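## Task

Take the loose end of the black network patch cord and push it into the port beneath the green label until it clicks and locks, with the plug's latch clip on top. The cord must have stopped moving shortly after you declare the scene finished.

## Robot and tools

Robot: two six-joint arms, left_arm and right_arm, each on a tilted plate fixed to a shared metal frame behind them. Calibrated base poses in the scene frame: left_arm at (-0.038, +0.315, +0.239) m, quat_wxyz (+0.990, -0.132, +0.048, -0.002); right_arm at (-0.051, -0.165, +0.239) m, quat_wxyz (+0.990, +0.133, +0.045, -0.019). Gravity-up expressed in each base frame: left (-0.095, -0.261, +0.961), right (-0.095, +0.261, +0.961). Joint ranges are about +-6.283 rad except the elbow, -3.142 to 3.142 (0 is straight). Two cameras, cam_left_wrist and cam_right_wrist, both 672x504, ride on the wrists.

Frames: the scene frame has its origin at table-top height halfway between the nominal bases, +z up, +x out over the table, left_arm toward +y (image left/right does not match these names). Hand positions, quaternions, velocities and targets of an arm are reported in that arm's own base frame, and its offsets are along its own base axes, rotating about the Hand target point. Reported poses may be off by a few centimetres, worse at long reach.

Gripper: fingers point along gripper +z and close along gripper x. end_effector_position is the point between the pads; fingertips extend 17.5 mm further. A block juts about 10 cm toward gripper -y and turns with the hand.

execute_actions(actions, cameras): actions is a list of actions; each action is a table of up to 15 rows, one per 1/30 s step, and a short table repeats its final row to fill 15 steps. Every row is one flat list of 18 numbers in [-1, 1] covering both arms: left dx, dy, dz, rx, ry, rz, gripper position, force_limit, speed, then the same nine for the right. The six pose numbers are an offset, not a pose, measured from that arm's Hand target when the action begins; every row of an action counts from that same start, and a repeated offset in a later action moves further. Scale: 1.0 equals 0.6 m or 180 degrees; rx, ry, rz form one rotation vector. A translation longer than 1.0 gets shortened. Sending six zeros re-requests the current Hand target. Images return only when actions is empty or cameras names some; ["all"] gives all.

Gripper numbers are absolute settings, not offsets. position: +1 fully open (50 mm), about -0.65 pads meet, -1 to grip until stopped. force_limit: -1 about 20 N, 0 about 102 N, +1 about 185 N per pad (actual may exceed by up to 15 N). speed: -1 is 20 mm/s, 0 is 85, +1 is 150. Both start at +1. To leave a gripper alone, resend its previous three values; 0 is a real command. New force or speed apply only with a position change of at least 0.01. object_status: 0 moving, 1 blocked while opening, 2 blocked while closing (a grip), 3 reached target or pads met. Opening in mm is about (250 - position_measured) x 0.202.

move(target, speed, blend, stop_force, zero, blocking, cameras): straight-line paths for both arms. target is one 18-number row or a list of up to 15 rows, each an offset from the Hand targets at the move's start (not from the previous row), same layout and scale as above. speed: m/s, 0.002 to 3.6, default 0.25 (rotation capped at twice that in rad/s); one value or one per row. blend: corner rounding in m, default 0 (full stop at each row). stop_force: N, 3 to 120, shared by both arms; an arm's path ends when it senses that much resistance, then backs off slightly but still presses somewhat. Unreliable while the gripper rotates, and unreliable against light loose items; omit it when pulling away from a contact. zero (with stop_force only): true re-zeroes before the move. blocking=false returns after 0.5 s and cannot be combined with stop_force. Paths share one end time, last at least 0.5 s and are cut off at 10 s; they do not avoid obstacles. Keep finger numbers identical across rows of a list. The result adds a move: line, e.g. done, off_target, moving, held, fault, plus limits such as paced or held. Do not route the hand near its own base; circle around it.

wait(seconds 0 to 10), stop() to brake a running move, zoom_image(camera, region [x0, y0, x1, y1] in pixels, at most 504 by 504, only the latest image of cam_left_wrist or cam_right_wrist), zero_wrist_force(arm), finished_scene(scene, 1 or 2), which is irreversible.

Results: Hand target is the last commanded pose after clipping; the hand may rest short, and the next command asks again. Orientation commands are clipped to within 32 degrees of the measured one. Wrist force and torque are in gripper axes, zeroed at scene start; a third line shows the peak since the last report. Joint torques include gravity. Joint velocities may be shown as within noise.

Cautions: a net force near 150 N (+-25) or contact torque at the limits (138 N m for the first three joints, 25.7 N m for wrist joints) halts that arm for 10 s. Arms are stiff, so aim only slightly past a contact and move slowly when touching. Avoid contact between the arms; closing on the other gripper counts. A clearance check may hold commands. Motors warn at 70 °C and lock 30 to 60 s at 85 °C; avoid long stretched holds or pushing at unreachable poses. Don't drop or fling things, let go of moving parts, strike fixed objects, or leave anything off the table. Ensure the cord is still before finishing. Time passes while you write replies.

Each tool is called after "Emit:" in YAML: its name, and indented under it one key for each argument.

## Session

Emit:
execute_actions:
  actions: []

Scene clock: 0.00 s.
left_arm: end_effector_position=(+0.7641, +0.1577, +0.2719) position_measured=3 object_status=3 end_effector_quat_wxyz=(+0.119, -0.667, +0.731, +0.079) | right_arm: end_effector_position=(+0.7587, +0.1882, -0.0938) position_measured=3 object_status=3 end_effector_quat_wxyz=(+0.286, +0.945, +0.131, +0.089)
Joint positions: left_arm=[-0.063 -0.948 0.93 4.678 -1.289 3.179] | right_arm=[3.75 -2.582 -1.276 -0.971 0.973 1.94]
Joint velocities: within noise
Joint torques (N m): no reading
Wrist force (N): no reading
Wrist torque (N m): no reading
Wrist force, peak (N): no reading
Hand target: left_arm +0.7641, +0.1577, +0.2719; +0.119, -0.667, +0.731, +0.079 | right_arm +0.7587, +0.1882, -0.0938; +0.286, +0.945, +0.131, +0.089
Tool commands: left_gripper/position=+1.0 left_gripper/force_limit=+1.0 left_gripper/speed=+1.0 right_gripper/position=+1.0 right_gripper/force_limit=+1.0 right_gripper/speed=+1.0

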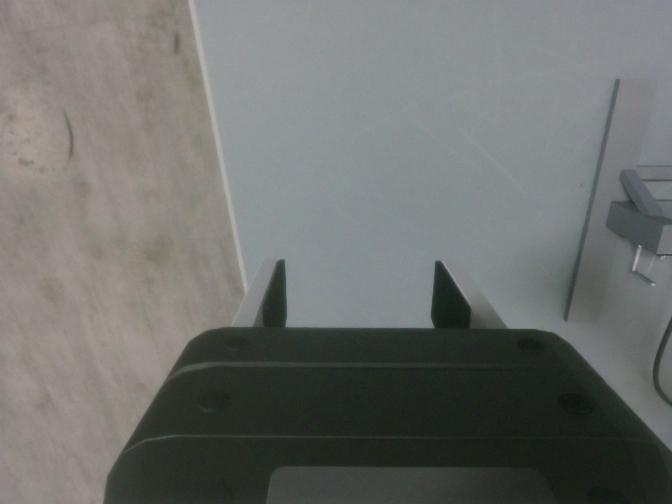

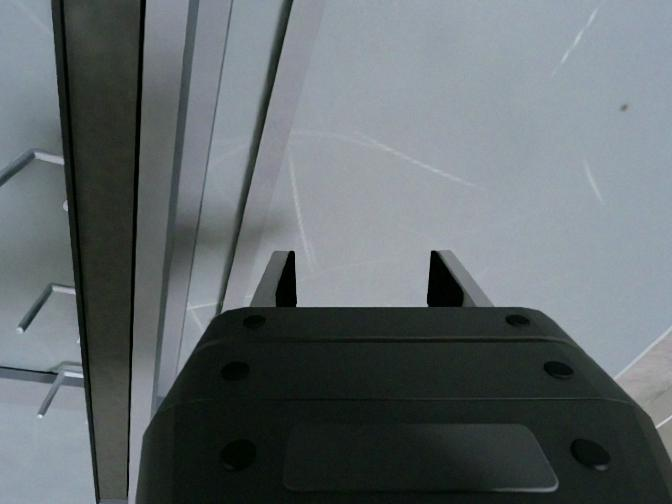

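Emit:
move:
  target:
    - [0,0,0,0,0,0,1,1,1,-0.0235,0.0654,0.24,0,0,0,1,1,1]
    - [0,0,0,0,0,0,1,1,1,-0.598,-0.456,0.4125,0,0,0,1,1,1]
    - [-0.591,-0.651,-0.184,0,0,0,1,1,1,-0.598,-0.456,0.4125,0,0,0,1,1,1]
  speed: 0.35
  cameras: ["all"]

Scene clock: 18.33 s.
left_arm: end_effector_position=(+0.4096, -0.2328, +0.1616) position_measured=3 object_status=3 end_effector_quat_wxyz=(+0.119, -0.667, +0.731, +0.079) | right_arm: end_effector_position=(+0.3999, -0.0854, +0.1537) position_measured=3 object_status=3 end_effector_quat_wxyz=(+0.286, +0.945, +0.131, +0.089)
Joint positions: left_arm=[-0.932 -1.522 1.938 4.481 -1.35 2.281] | right_arm=[3.687 -1.268 -2.393 -1.126 0.967 1.864]
Joint torques (N m): left_arm=[-18.8 -6.47 -10.62 -0.99 -2.34 -1.65] | right_arm=[13.8 16.17 14.37 1.6 0.42 1.07]
Wrist force (N): left_arm=[0.0 -0.2 0.0] | right_arm=[0.0 0.0 0.2]
Wrist torque (N m): left_arm=[-0.04 0.01 0.11] | right_arm=[0.00 0.01 -0.08]
Wrist force, peak (N): left_arm=[2.6 1.9 0.2] | right_arm=[-0.1 1.1 -2.7]
Hand target: left_arm +0.4095, -0.2329, +0.1615; +0.119, -0.667, +0.731, +0.079 | right_arm +0.3999, -0.0854, +0.1537; +0.286, +0.945, +0.131, +0.089
Off the commanded pose: left_arm 0.000 m, 0 deg | right_arm 0.000 m, 0 deg.
move: done

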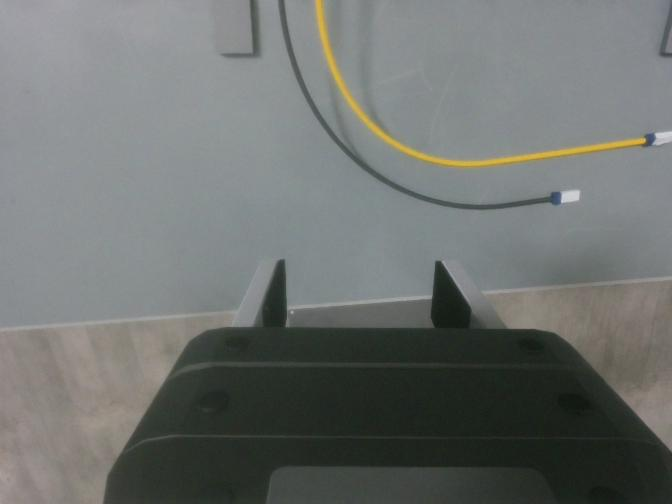

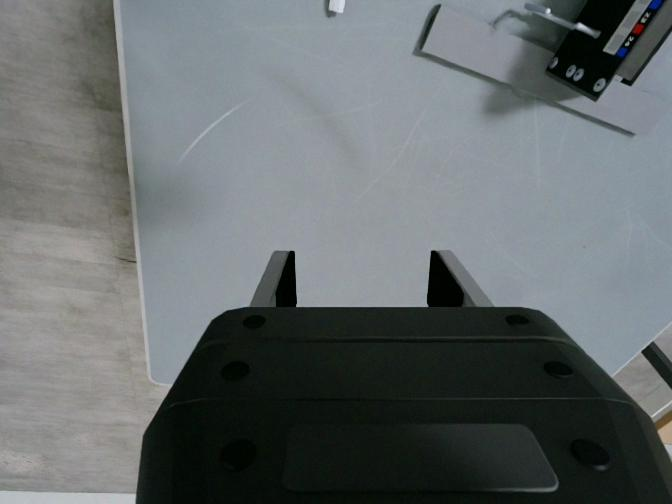

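Emit:
zoom_image:
  camera: "cam_left_wrist"
  region: [540, 170, 600, 220]

Emit:
zoom_image:
  camera: "cam_right_wrist"
  region: [310, 0, 370, 40]

Scaled by 8.400 from the camera's 672x504 image, which has a finer 960x720 frame.

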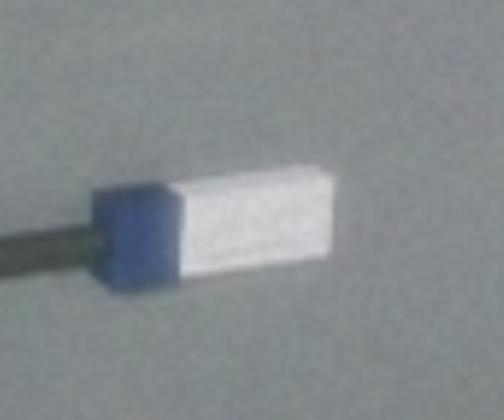

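Scaled by 8.400 from the camera's 672x504 image, which has a finer 960x720 frame.

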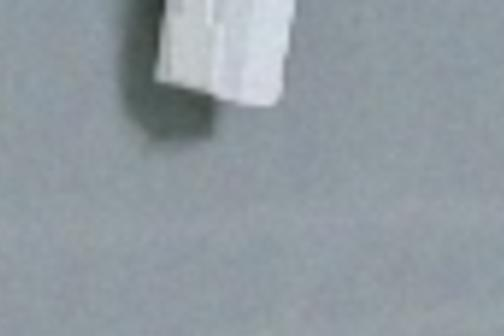

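Emit:
move:
  target: [-0.11,-0.155,-0.595,-0.1163,-0.0315,-0.4685,1,1,1,-0.0135,-0.037,0.182,0,0,0,1,1,1]
  cameras: ["all"]

Emit:
zoom_image:
  camera: "cam_left_wrist"
  region: [310, 150, 410, 250]

Scene clock: 45.63 s.
left_arm: end_effector_position=(+0.3435, -0.3259, -0.1954) position_measured=3 object_status=3 end_effector_quat_wxyz=(+0.062, -0.019, +0.983, -0.173) | right_arm: end_effector_position=(+0.3918, -0.1076, +0.2629) position_measured=3 object_status=3 end_effector_quat_wxyz=(+0.286, +0.945, +0.131, +0.089)
Joint positions: left_arm=[-1.002 -0.578 2.357 2.571 -1.645 3.658] | right_arm=[3.638 -1.122 -2.189 -1.441 0.964 1.804]
Joint torques (N m): left_arm=[-2.43 -20.46 -12.9 -5.87 -3.4 1.93] | right_arm=[-5.92 13.49 32.09 1.68 -2.23 -1.7]
Wrist force (N): left_arm=[0.6 -1.4 -0.1] | right_arm=[0.0 0.0 0.0]
Wrist torque (N m): left_arm=[-0.20 -0.04 0.17] | right_arm=[0.00 -0.01 0.02]
Wrist force, peak (N): left_arm=[0.6 -1.4 -0.1] | right_arm=[-0.1 0.4 -0.3]
Hand target: left_arm +0.3435, -0.3259, -0.1955; +0.062, -0.019, +0.983, -0.173 | right_arm +0.3918, -0.1076, +0.2629; +0.286, +0.945, +0.131, +0.089
Off the commanded pose: left_arm 0.000 m, 0 deg | right_arm 0.000 m, 0 deg.
move: done

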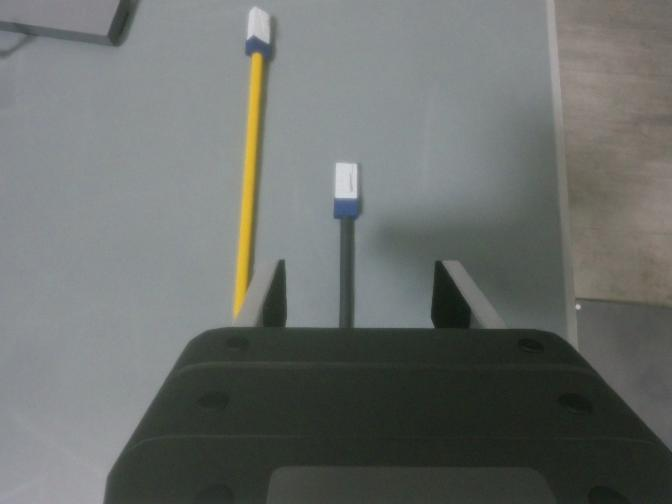

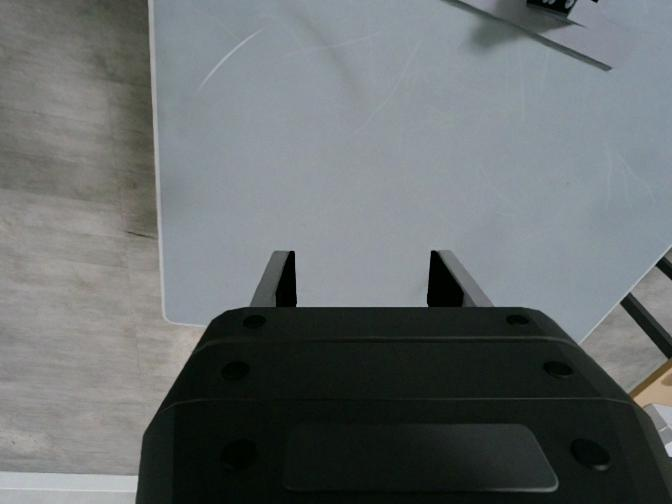

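Scaled by 5.040 from the camera's 672x504 image, which has a finer 960x720 frame.

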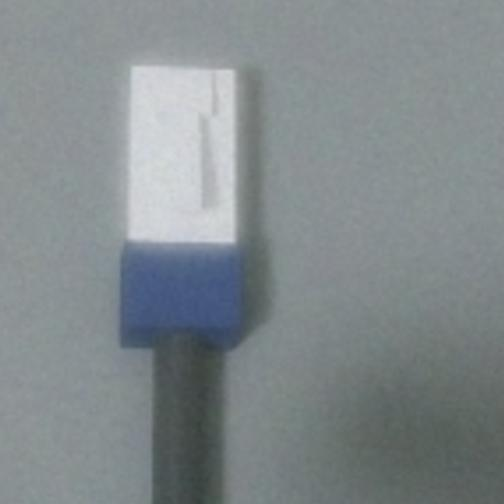

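Emit:
move:
  target: [0.0165,-0.0712,-0.0907,0.1377,0.0082,0.0158,1,1,1,0,0,0,0,0,0,1,1,1]
  cameras: ["cam_left_wrist"]

Emit:
zoom_image:
  camera: "cam_left_wrist"
  region: [260, 100, 460, 330]

Scene clock: 57.03 s.
left_arm: end_effector_position=(+0.3534, -0.3686, -0.2499) position_measured=3 object_status=3 end_effector_quat_wxyz=(+0.056, -0.032, +0.997, +0.044) | right_arm: end_effector_position=(+0.3918, -0.1076, +0.2629) position_measured=3 object_status=3 end_effector_quat_wxyz=(+0.286, +0.945, +0.131, +0.089)
Joint positions: left_arm=[-1.143 -0.595 2.063 3.282 -1.434 3.504] | right_arm=[3.638 -1.122 -2.189 -1.441 0.964 1.804]
Joint torques (N m): left_arm=[-22.48 -25.56 -18.94 -1.54 2.2 -1.77] | right_arm=[-5.77 12.6 32.02 1.81 -2.13 -1.71]
Wrist force (N): left_arm=[0.3 -0.2 -0.2] | right_arm=[0.1 0.2 0.1]
Wrist torque (N m): left_arm=[-0.03 -0.05 0.18] | right_arm=[0.03 -0.02 0.01]
Wrist force, peak (N): left_arm=[0.5 -1.8 0.2] | right_arm=[-0.3 0.3 0.1]
Hand target: left_arm +0.3534, -0.3686, -0.2499; +0.056, -0.032, +0.997, +0.044 | right_arm +0.3918, -0.1076, +0.2629; +0.286, +0.945, +0.131, +0.089
Off the commanded pose: left_arm 0.000 m, 0 deg | right_arm 0.000 m, 0 deg.
move: done
Images, in order (width x height): cam_left_wrist 672x504.

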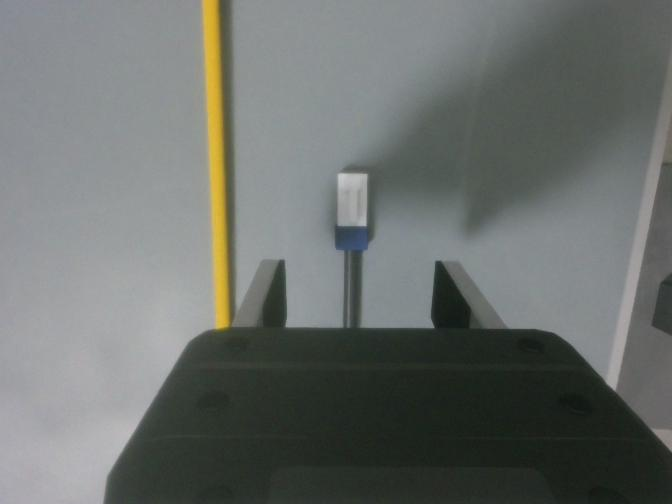

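Scaled by 2.191 from the camera's 672x504 image, which has a finer 960x720 frame.

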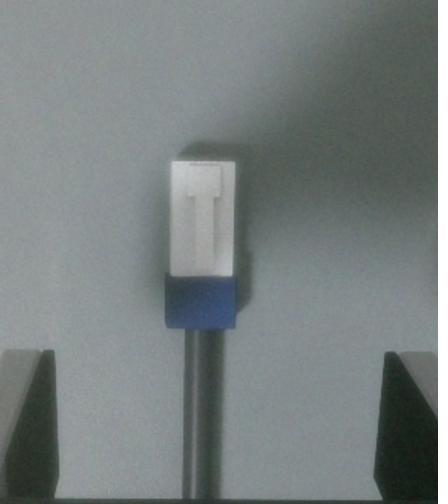

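Emit:
move:
  target: [0.0107,0.0043,-0.0663,0,0,0,1,1,1,0,0,0,0,0,0,1,1,1]
  speed: 0.025
  stop_force: 6
  cameras: ["cam_left_wrist"]

Emit:
zoom_image:
  camera: "cam_left_wrist"
  region: [260, 180, 460, 330]

Scene clock: 63.33 s.
left_arm: end_effector_position=(+0.3598, -0.3660, -0.2897) position_measured=3 object_status=3 end_effector_quat_wxyz=(+0.056, -0.032, +0.997, +0.044) | right_arm: end_effector_position=(+0.3918, -0.1076, +0.2629) position_measured=3 object_status=3 end_effector_quat_wxyz=(+0.286, +0.945, +0.131, +0.089)
Joint positions: left_arm=[-1.129 -0.489 2.011 3.226 -1.433 3.518] | right_arm=[3.638 -1.122 -2.189 -1.441 0.964 1.804]
Joint torques (N m): left_arm=[-3.24 -27.19 -18.47 -5.25 2.09 2.08] | right_arm=[-5.69 12.78 32.33 1.91 -2.19 -1.44]
Wrist force (N): left_arm=[0.4 -0.5 0.2] | right_arm=[0.0 -0.3 0.0]
Wrist torque (N m): left_arm=[-0.08 -0.05 0.06] | right_arm=[-0.05 -0.01 0.01]
Wrist force, peak (N): left_arm=[-0.3 -0.6 -0.8] | right_arm=[-0.2 -0.3 0.1]
Hand target: left_arm +0.3598, -0.3660, -0.2897; +0.056, -0.032, +0.997, +0.044 | right_arm +0.3918, -0.1076, +0.2629; +0.286, +0.945, +0.131, +0.089
Off the commanded pose: left_arm 0.000 m, 0 deg | right_arm 0.000 m, 0 deg.
move: done
Images, in order (width x height): cam_left_wrist 672x504.

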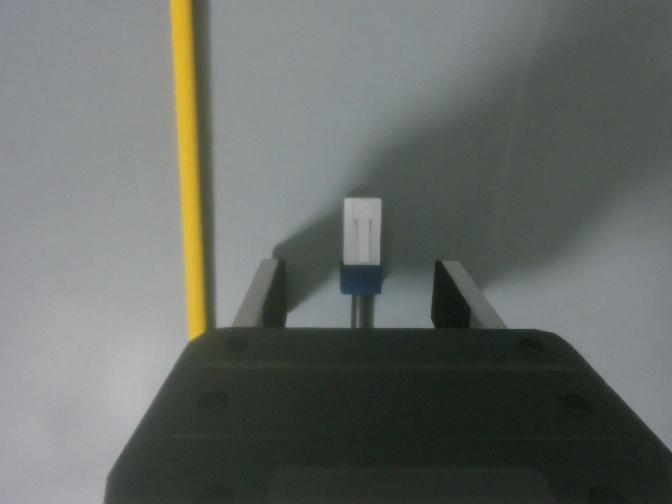

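Scaled by 2.520 from the camera's 672x504 image, which has a finer 960x720 frame.

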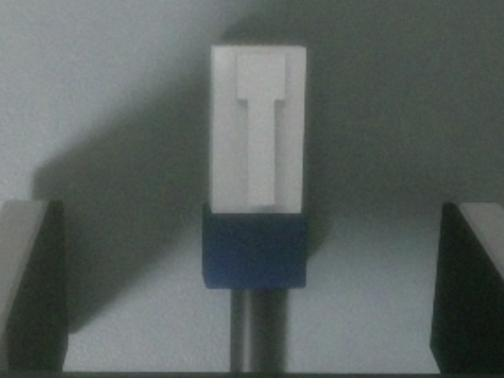

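Emit:
move:
  target: [0.0003,0.0009,-0.0032,0,0,0,1,1,1,0,0,0,0,0,0,1,1,1]
  speed: 0.006
  stop_force: 5

Emit:
execute_actions:
  actions:
    - [[0,0,0,0,0,0,-1,-0.6,-0.7,0,0,0,0,0,0,1,1,1]]
    - [[0,0,0,0,0,0,-1,-0.6,-0.7,0,0,0,0,0,0,1,1,1]]
    - [[0,0,0,0,0,0,-1,-0.6,-0.7,0,0,0,0,0,0,1,1,1]]
  cameras: ["cam_left_wrist"]

Emit:
zoom_image:
  camera: "cam_left_wrist"
  region: [260, 180, 460, 330]

Scene clock: 68.07 s.
left_arm: end_effector_position=(+0.3600, -0.3655, -0.2915) position_measured=3 object_status=3 end_effector_quat_wxyz=(+0.056, -0.032, +0.997, +0.044) | right_arm: end_effector_position=(+0.3918, -0.1076, +0.2629) position_measured=3 object_status=3 end_effector_quat_wxyz=(+0.286, +0.945, +0.131, +0.089)
Joint positions: left_arm=[-1.128 -0.484 2.009 3.223 -1.433 3.519] | right_arm=[3.638 -1.122 -2.189 -1.441 0.964 1.804]
Joint torques (N m): left_arm=[-5.12 -44.9 -13.17 -2.52 2.16 1.45] | right_arm=[-5.49 12.64 32.09 2.02 -2.17 -1.42]
Wrist force (N): left_arm=[3.1 2.5 -11.2] | right_arm=[0.0 -0.1 0.1]
Wrist torque (N m): left_arm=[-0.17 -0.13 0.02] | right_arm=[-0.01 -0.01 0.01]
Wrist force, peak (N): left_arm=[3.1 2.5 -11.2] | right_arm=[-0.3 0.0 0.3]
Hand target: left_arm +0.3600, -0.3655, -0.2914; +0.056, -0.032, +0.997, +0.044 | right_arm +0.3918, -0.1076, +0.2629; +0.286, +0.945, +0.131, +0.089
Off the commanded pose: left_arm 0.000 m, 0 deg | right_arm 0.000 m, 0 deg.
move: contact (left_arm)

Scene clock: 69.77 s.
left_arm: end_effector_position=(+0.3600, -0.3655, -0.2914) position_measured=192 object_status=2 end_effector_quat_wxyz=(+0.056, -0.032, +0.997, +0.044) | right_arm: end_effector_position=(+0.3918, -0.1076, +0.2629) position_measured=3 object_status=3 end_effector_quat_wxyz=(+0.286, +0.945, +0.131, +0.089)
Joint positions: left_arm=[-1.128 -0.484 2.009 3.223 -1.433 3.519] | right_arm=[3.638 -1.122 -2.189 -1.441 0.964 1.804]
Joint torques (N m): left_arm=[-14.05 -47.94 5.85 -1.51 0.12 -1.11] | right_arm=[-5.13 13.13 32.73 2.02 -2.08 -1.3]
Wrist force (N): left_arm=[0.1 -1.0 -3.3] | right_arm=[-0.1 0.1 -0.1]
Wrist torque (N m): left_arm=[-0.08 -0.04 0.06] | right_arm=[0.01 0.01 0.01]
Wrist force, peak (N): left_arm=[0.9 1.0 -8.1] | right_arm=[-0.3 -0.2 -0.2]
Hand target: left_arm +0.3600, -0.3655, -0.2914; +0.056, -0.032, +0.997, +0.044 | right_arm +0.3918, -0.1076, +0.2629; +0.286, +0.945, +0.131, +0.089
Off the commanded pose: left_arm 0.000 m, 0 deg | right_arm 0.000 m, 0 deg.
Step readings (end_effector_position of left_arm | right_arm):
0: (+0.3600, -0.3655, -0.2915) | (+0.3918, -0.1076, +0.2629)
1: (+0.3600, -0.3655, -0.2915) | (+0.3918, -0.1076, +0.2629)
2: (+0.3600, -0.3655, -0.2915) | (+0.3918, -0.1076, +0.2629)
4: (+0.3600, -0.3655, -0.2915) | (+0.3918, -0.1076, +0.2629)
8: (+0.3600, -0.3655, -0.2914) | (+0.3918, -0.1076, +0.2629)
15: (+0.3600, -0.3655, -0.2914) | (+0.3918, -0.1076, +0.2629)
16: (+0.3600, -0.3655, -0.2914) | (+0.3918, -0.1076, +0.2629)
17: (+0.3600, -0.3655, -0.2914) | (+0.3918, -0.1076, +0.2629)
19: (+0.3600, -0.3655, -0.2914) | (+0.3918, -0.1076, +0.2629)
23: (+0.3600, -0.3655, -0.2914) | (+0.3918, -0.1076, +0.2629)
30: (+0.3600, -0.3655, -0.2914) | (+0.3918, -0.1076, +0.2629)
31: (+0.3600, -0.3655, -0.2914) | (+0.3918, -0.1076, +0.2629)
32: (+0.3600, -0.3655, -0.2914) | (+0.3918, -0.1076, +0.2629)
34: (+0.3600, -0.3655, -0.2914) | (+0.3918, -0.1076, +0.2629)
38: (+0.3600, -0.3655, -0.2914) | (+0.3918, -0.1076, +0.2629)
45: (+0.3600, -0.3655, -0.2914) | (+0.3918, -0.1076, +0.2629)
Images, in order (width x height): cam_left_wrist 672x504.

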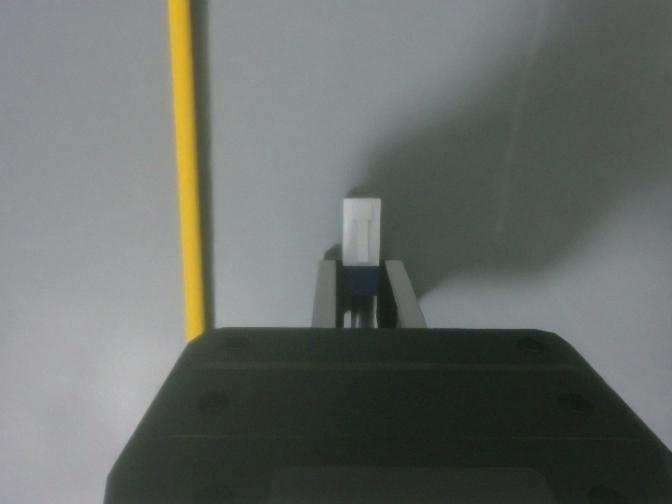

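Scaled by 2.520 from the camera's 672x504 image, which has a finer 960x720 frame.

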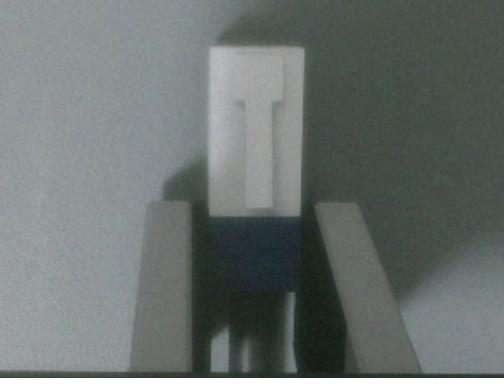

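Emit:
move:
  target:
    - [-0.0315,-0.087,0.32,0,0,0,-1,-0.6,-0.7,0,0,0,0,0,0,1,1,1]
    - [0.0283,0.0965,0.411,-0.0452,-0.125,0.459,-1,-0.6,-0.7,0,0,0,0,0,0,1,1,1]
  speed: 0.2
  cameras: ["all"]

Emit:
zoom_image:
  camera: "cam_left_wrist"
  region: [100, 0, 600, 330]

Scene clock: 78.90 s.
left_arm: end_effector_position=(+0.3770, -0.3076, -0.0449) position_measured=192 object_status=2 end_effector_quat_wxyz=(-0.188, +0.688, -0.701, +0.001) | right_arm: end_effector_position=(+0.3918, -0.1076, +0.2629) position_measured=3 object_status=3 end_effector_quat_wxyz=(+0.286, +0.945, +0.131, +0.089)
Joint positions: left_arm=[-1.16 -1.151 2.204 3.797 -1.218 1.976] | right_arm=[3.638 -1.122 -2.189 -1.441 0.964 1.804]
Joint torques (N m): left_arm=[-1.28 -36.17 -27.72 -1.11 2.78 -1.74] | right_arm=[-5.44 12.31 32.07 2.27 -1.99 -1.21]
Wrist force (N): left_arm=[0.0 -0.4 0.0] | right_arm=[-0.2 0.0 -0.1]
Wrist torque (N m): left_arm=[0.00 0.02 0.19] | right_arm=[-0.01 0.02 0.01]
Wrist force, peak (N): left_arm=[-0.2 -1.9 -3.7] | right_arm=[-0.3 -0.2 -0.1]
Hand target: left_arm +0.3770, -0.3076, -0.0448; -0.188, +0.688, -0.701, +0.001 | right_arm +0.3918, -0.1076, +0.2629; +0.286, +0.945, +0.131, +0.089
Off the commanded pose: left_arm 0.000 m, 0 deg | right_arm 0.000 m, 0 deg.
move: done

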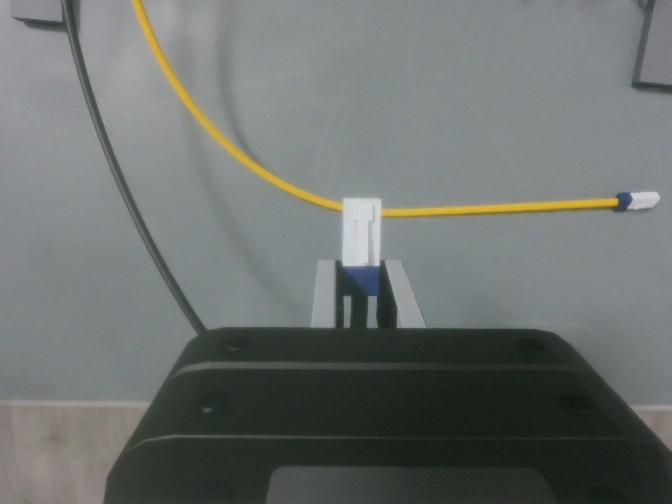

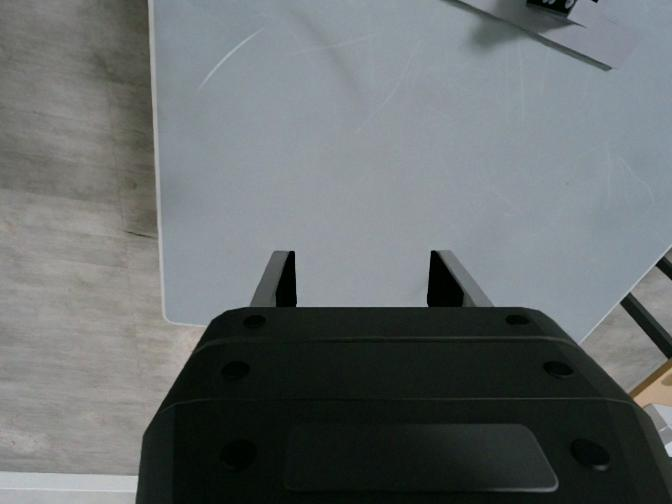

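Scaled by 1.008 from the camera's 672x504 image, which has a finer 960x720 frame.

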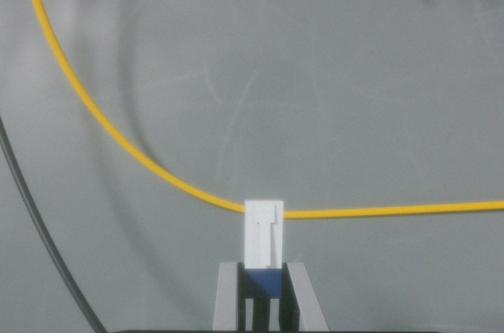

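Emit:
move:
  target: [0.199,-0.0017,0.0191,0,0,0,-1,-0.6,-0.7,0,0,0,0,0,0,1,1,1]
  speed: 0.15
  cameras: ["cam_left_wrist"]

Emit:
zoom_image:
  camera: "cam_left_wrist"
  region: [0, 0, 340, 200]

Emit:
zoom_image:
  camera: "cam_left_wrist"
  region: [332, 0, 672, 200]

Scene clock: 82.87 s.
left_arm: end_effector_position=(+0.4964, -0.3086, -0.0334) position_measured=192 object_status=2 end_effector_quat_wxyz=(-0.188, +0.688, -0.701, +0.001) | right_arm: end_effector_position=(+0.3918, -0.1076, +0.2629) position_measured=3 object_status=3 end_effector_quat_wxyz=(+0.286, +0.945, +0.131, +0.089)
Joint positions: left_arm=[-0.957 -1.032 1.959 3.846 -1.197 2.193] | right_arm=[3.638 -1.122 -2.189 -1.441 0.964 1.804]
Joint torques (N m): left_arm=[-2.36 -21.74 -30.71 -1.18 -1.02 2.24] | right_arm=[-4.99 12.27 32.76 2.32 -2.09 -1.08]
Wrist force (N): left_arm=[0.2 -0.5 0.3] | right_arm=[0.1 0.0 -0.1]
Wrist torque (N m): left_arm=[-0.07 -0.01 0.05] | right_arm=[0.00 -0.01 0.01]
Wrist force, peak (N): left_arm=[-0.2 -2.2 0.7] | right_arm=[0.0 0.2 -0.3]
Hand target: left_arm +0.4964, -0.3086, -0.0334; -0.188, +0.688, -0.701, +0.001 | right_arm +0.3918, -0.1076, +0.2629; +0.286, +0.945, +0.131, +0.089
Off the commanded pose: left_arm 0.000 m, 0 deg | right_arm 0.000 m, 0 deg.
move: done
Images, in order (width x height): cam_left_wrist 672x504.

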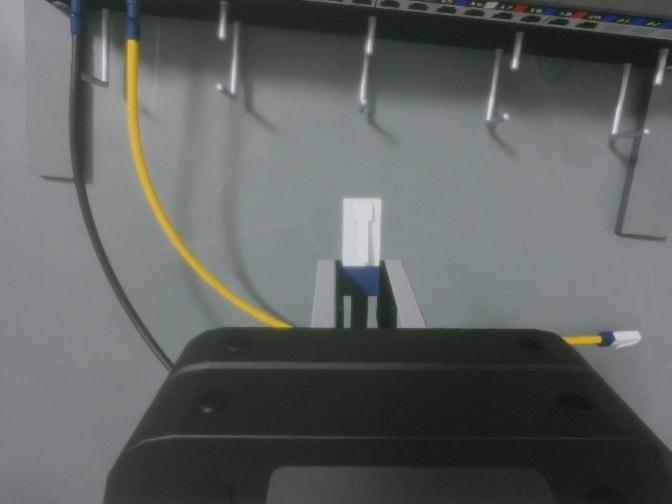

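Scaled by 1.482 from the camera's 672x504 image, which has a finer 960x720 frame.

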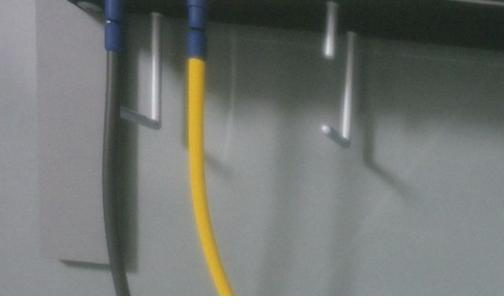

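Scaled by 1.482 from the camera's 672x504 image, which has a finer 960x720 frame.

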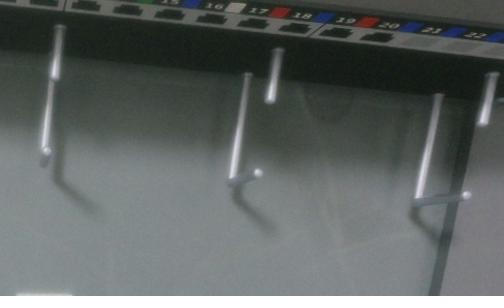

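Emit:
move:
  target:
    - [0,0,0,0,0,0,-1,-0.6,-0.7,0,0,0,0.64,0.165,-0.6125,-0.2,-0.9,-1]
    - [0.127,-0.0082,-0.172,0.0031,0.0087,-0.032,-1,-0.6,-0.7,0.1995,0.0047,-0.496,0.64,0.165,-0.6125,-0.2,-0.9,-1]
  speed: 0.3
  cameras: ["all"]

Emit:
zoom_image:
  camera: "cam_left_wrist"
  region: [200, 50, 500, 280]

Scene clock: 107.97 s.
left_arm: end_effector_position=(+0.5726, -0.3136, -0.1366) position_measured=192 object_status=2 end_effector_quat_wxyz=(+0.181, -0.651, +0.737, +0.002) | right_arm: end_effector_position=(+0.5115, -0.1048, -0.0347) position_measured=182 object_status=3 end_effector_quat_wxyz=(+0.583, -0.451, +0.625, +0.257)
Joint positions: left_arm=[-0.854 -0.728 1.772 3.675 -1.206 2.411] | right_arm=[2.708 -2.655 -2.009 0.415 2.93 3.405]
Joint torques (N m): left_arm=[-5.08 -30.07 -27.58 -5.15 -1.99 2.3] | right_arm=[17.15 33.99 8 4.55 0.67 0.98]
Wrist force (N): left_arm=[0.3 -0.2 0.3] | right_arm=[-3.5 -1.1 3.4]
Wrist torque (N m): left_arm=[-0.01 -0.02 0.04] | right_arm=[-0.33 1.05 -0.09]
Wrist force, peak (N): left_arm=[0.5 -1.0 1.3] | right_arm=[-5.8 -0.8 2.8]
Hand target: left_arm +0.5726, -0.3136, -0.1366; +0.181, -0.651, +0.737, +0.002 | right_arm +0.5115, -0.1048, -0.0347; +0.583, -0.451, +0.625, +0.257
Off the commanded pose: left_arm 0.000 m, 0 deg | right_arm 0.000 m, 0 deg.
move: done

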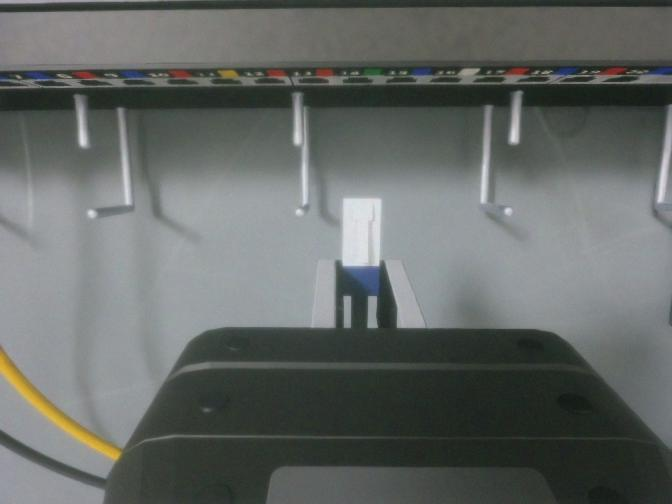

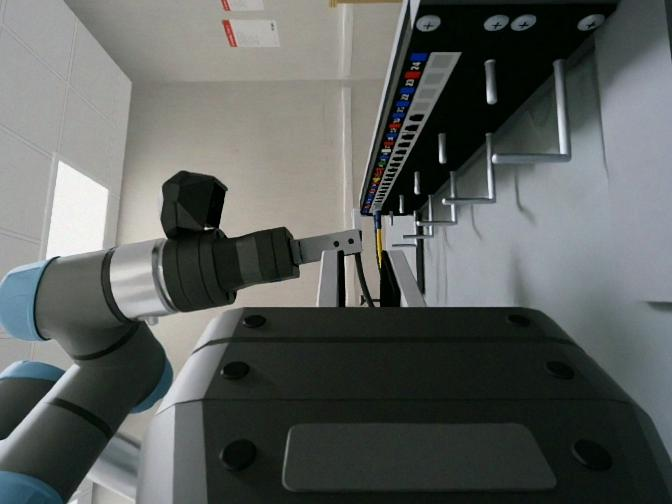

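Scaled by 1.680 from the camera's 672x504 image, which has a finer 960x720 frame.

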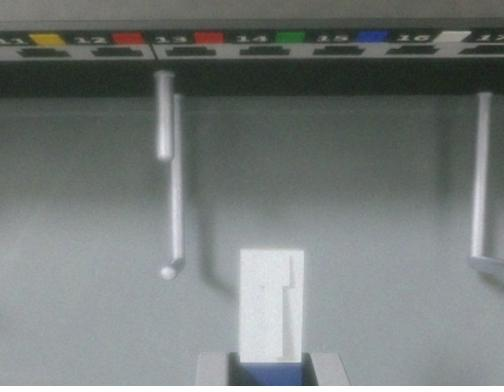

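Emit:
zoom_image:
  camera: "cam_right_wrist"
  region: [340, 110, 440, 260]

Emit:
zoom_image:
  camera: "cam_left_wrist"
  region: [310, 190, 410, 330]

Scaled by 3.360 from the camera's 672x504 image, which has a finer 960x720 frame.

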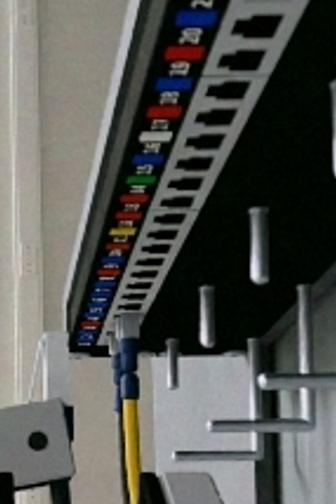

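Scaled by 3.600 from the camera's 672x504 image, which has a finer 960x720 frame.

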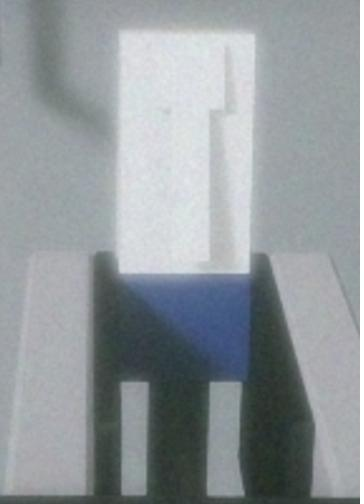

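Emit:
move:
  target: [0.0512,0.01,-0.0477,0,0,0,-1,-0.6,-0.7,0,0,0,0,0,0,-0.2,-0.9,-1]
  speed: 0.08
  stop_force: 10
  cameras: ["all"]

Emit:
zoom_image:
  camera: "cam_left_wrist"
  region: [310, 130, 420, 260]

Emit:
zoom_image:
  camera: "cam_right_wrist"
  region: [365, 140, 415, 190]

Scene clock: 120.87 s.
left_arm: end_effector_position=(+0.6033, -0.3076, -0.1652) position_measured=192 object_status=2 end_effector_quat_wxyz=(+0.181, -0.651, +0.737, +0.002) | right_arm: end_effector_position=(+0.5115, -0.1048, -0.0347) position_measured=182 object_status=3 end_effector_quat_wxyz=(+0.583, -0.451, +0.625, +0.257)
Joint positions: left_arm=[-0.811 -0.639 1.689 3.653 -1.206 2.457] | right_arm=[2.708 -2.655 -2.009 0.415 2.93 3.405]
Joint torques (N m): left_arm=[-6.12 -33.44 -26.23 -5.34 -2.17 2.13] | right_arm=[16.77 33.72 8.54 4.67 0.59 1.05]
Wrist force (N): left_arm=[0.2 -0.1 0.3] | right_arm=[-3.4 -1.2 3.4]
Wrist torque (N m): left_arm=[-0.01 0.01 0.04] | right_arm=[-0.34 1.04 -0.08]
Wrist force, peak (N): left_arm=[0.6 -0.9 0.2] | right_arm=[-3.7 -1.1 3.6]
Hand target: left_arm +0.6033, -0.3076, -0.1652; +0.181, -0.651, +0.737, +0.002 | right_arm +0.5115, -0.1048, -0.0347; +0.583, -0.451, +0.625, +0.257
Off the commanded pose: left_arm 0.000 m, 0 deg | right_arm 0.000 m, 0 deg.
move: done

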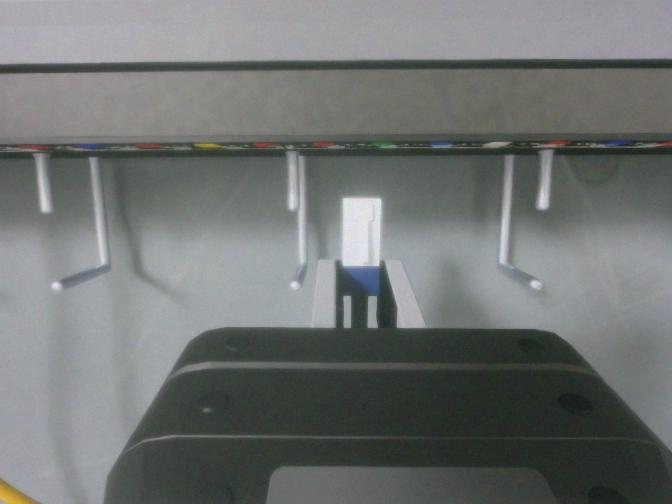

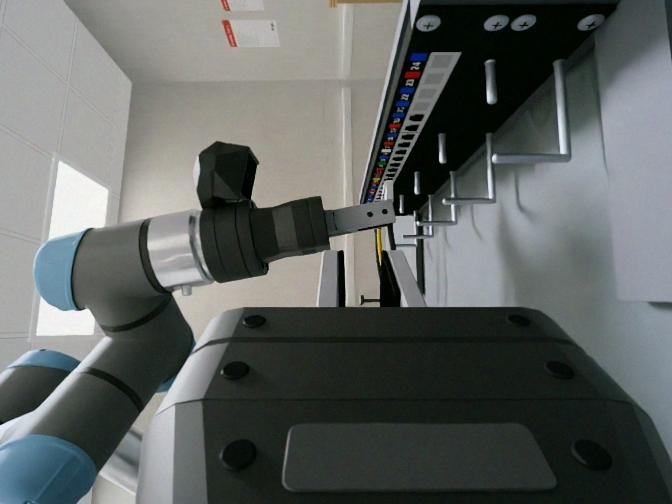

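Scaled by 3.877 from the camera's 672x504 image, which has a finer 960x720 frame.

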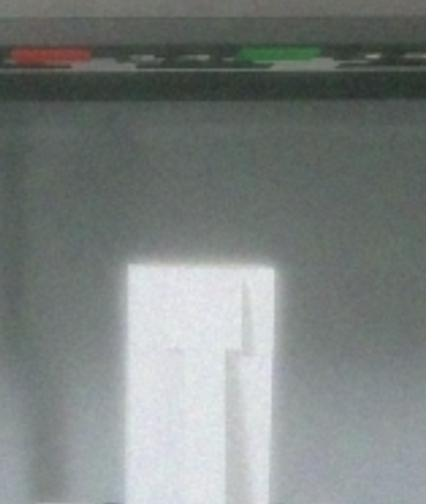

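Scaled by 10.080 from the camera's 672x504 image, which has a finer 960x720 frame.

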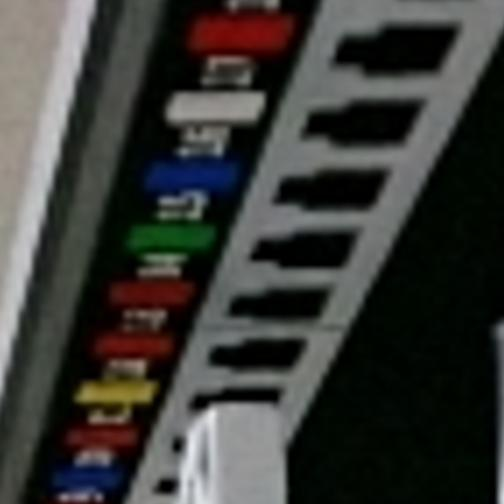

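Emit:
move:
  target: [0.0177,0.0008,-0.0105,0,0,0,-1,-0.6,-0.7,0,0,0,0,0,0,-0.2,-0.9,-1]
  speed: 0.03
  stop_force: 8
  cameras: ["all"]

Emit:
zoom_image:
  camera: "cam_left_wrist"
  region: [310, 150, 420, 280]

Emit:
zoom_image:
  camera: "cam_right_wrist"
  region: [375, 145, 415, 185]

Scene clock: 129.37 s.
left_arm: end_effector_position=(+0.6139, -0.3071, -0.1715) position_measured=192 object_status=2 end_effector_quat_wxyz=(+0.181, -0.651, +0.737, +0.002) | right_arm: end_effector_position=(+0.5115, -0.1048, -0.0347) position_measured=182 object_status=3 end_effector_quat_wxyz=(+0.583, -0.451, +0.625, +0.257)
Joint positions: left_arm=[-0.799 -0.615 1.657 3.656 -1.206 2.47] | right_arm=[2.708 -2.655 -2.009 0.415 2.93 3.405]
Joint torques (N m): left_arm=[-6.7 -33.13 -26.54 -1.22 -2.23 2.12] | right_arm=[16.56 33.87 7.72 4.78 0.79 0.99]
Wrist force (N): left_arm=[0.1 -0.3 0.0] | right_arm=[-3.6 -1.0 3.4]
Wrist torque (N m): left_arm=[-0.05 0.02 0.04] | right_arm=[-0.31 1.07 -0.09]
Wrist force, peak (N): left_arm=[0.8 0.2 0.3] | right_arm=[-3.6 -1.0 3.8]
Hand target: left_arm +0.6139, -0.3071, -0.1715; +0.181, -0.651, +0.737, +0.002 | right_arm +0.5115, -0.1048, -0.0347; +0.583, -0.451, +0.625, +0.257
Off the commanded pose: left_arm 0.000 m, 0 deg | right_arm 0.000 m, 0 deg.
move: done

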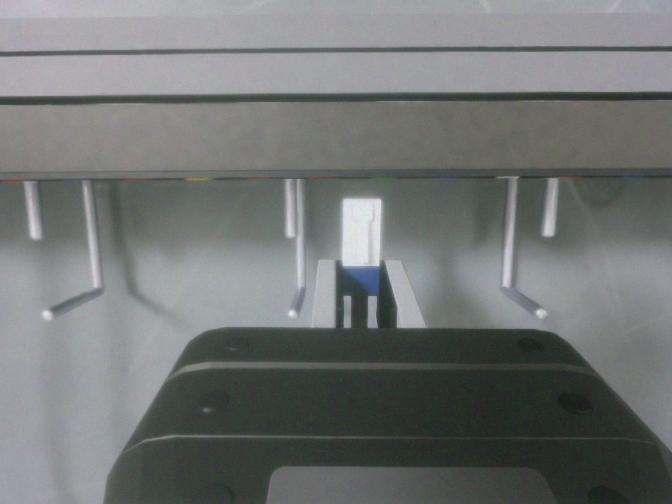

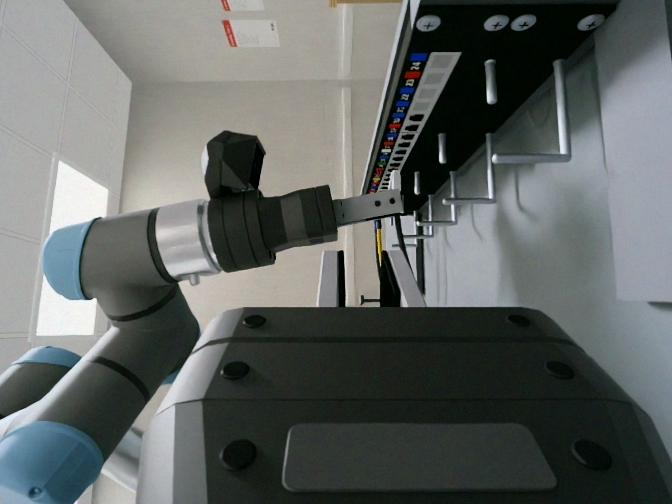

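Scaled by 3.877 from the camera's 672x504 image, which has a finer 960x720 frame.

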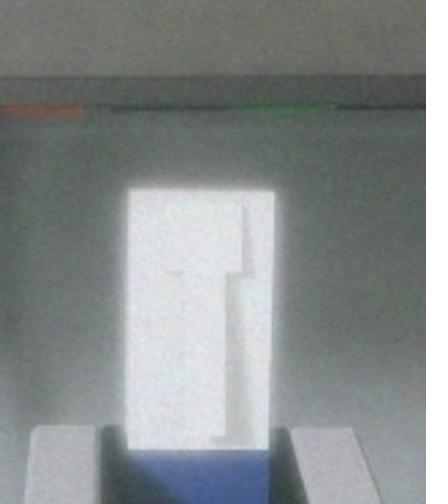

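Scaled by 12.600 from the camera's 672x504 image, which has a finer 960x720 frame.

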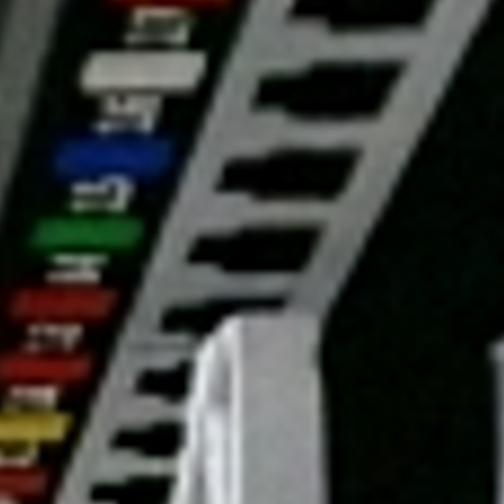

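Emit:
move:
  target: [0.0262,-0.0032,0.0025,0,0,0,-1,-0.6,-0.7,0,0,0,0,0,0,-0.2,-0.9,-1]
  speed: 0.012
  stop_force: 10
  cameras: ["all"]

Emit:
zoom_image:
  camera: "cam_right_wrist"
  region: [375, 145, 415, 185]

Emit:
zoom_image:
  camera: "cam_left_wrist"
  region: [310, 150, 420, 280]

Scene clock: 134.53 s.
left_arm: end_effector_position=(+0.6212, -0.3080, -0.1708) position_measured=192 object_status=2 end_effector_quat_wxyz=(+0.181, -0.651, +0.737, +0.002) | right_arm: end_effector_position=(+0.5115, -0.1048, -0.0347) position_measured=182 object_status=3 end_effector_quat_wxyz=(+0.583, -0.451, +0.625, +0.257)
Joint positions: left_arm=[-0.792 -0.608 1.635 3.668 -1.206 2.478] | right_arm=[2.708 -2.655 -2.009 0.415 2.93 3.405]
Joint torques (N m): left_arm=[-23.43 -59.24 -6.88 -6.42 4.59 -1.7] | right_arm=[16.54 34.13 7.34 4.72 0.63 0.98]
Wrist force (N): left_arm=[2.5 9.9 -1.5] | right_arm=[-3.6 -1.1 3.4]
Wrist torque (N m): left_arm=[0.17 -0.02 0.08] | right_arm=[-0.33 1.06 -0.08]
Wrist force, peak (N): left_arm=[2.2 18.2 -1.4] | right_arm=[-3.8 -1.0 3.5]
Hand target: left_arm +0.6212, -0.3080, -0.1708; +0.181, -0.651, +0.737, +0.002 (not the last commanded pose) | right_arm +0.5115, -0.1048, -0.0347; +0.583, -0.451, +0.625, +0.257
Off the commanded pose: left_arm 0.009 m, 0 deg | right_arm 0.000 m, 0 deg.
move: contact (left_arm)

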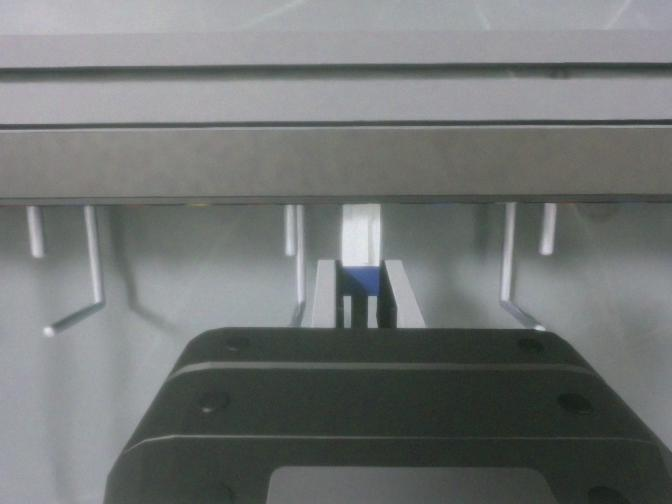

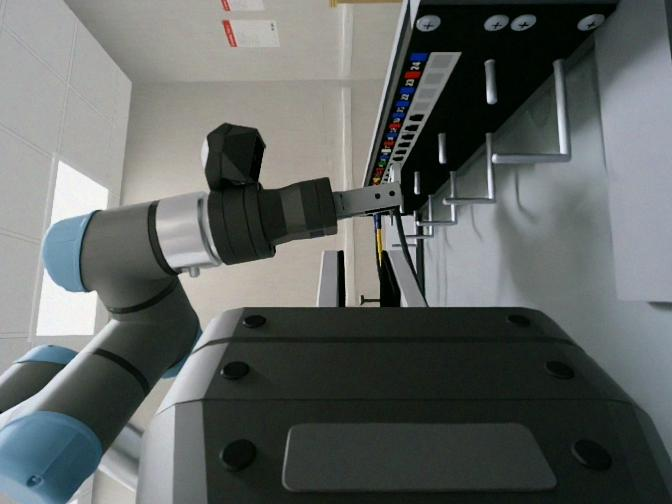

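Scaled by 12.600 from the camera's 672x504 image, which has a finer 960x720 frame.

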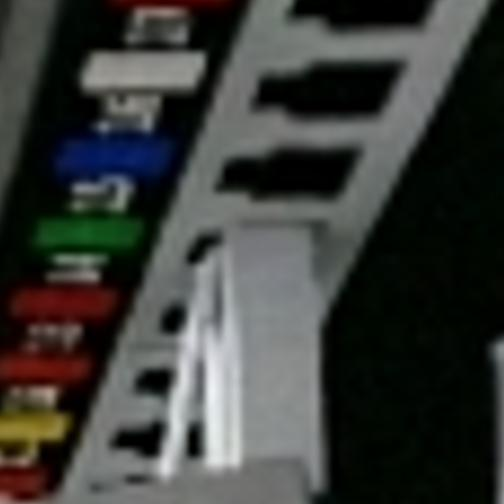

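Scaled by 3.877 from the camera's 672x504 image, which has a finer 960x720 frame.

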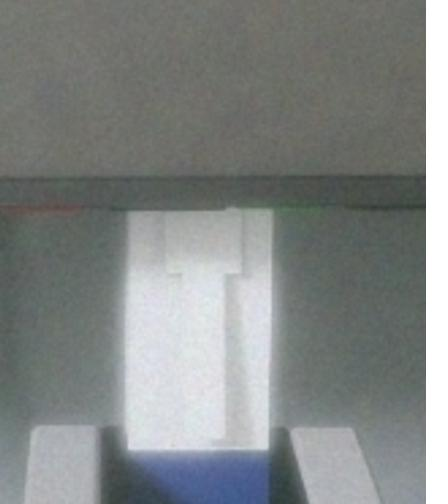

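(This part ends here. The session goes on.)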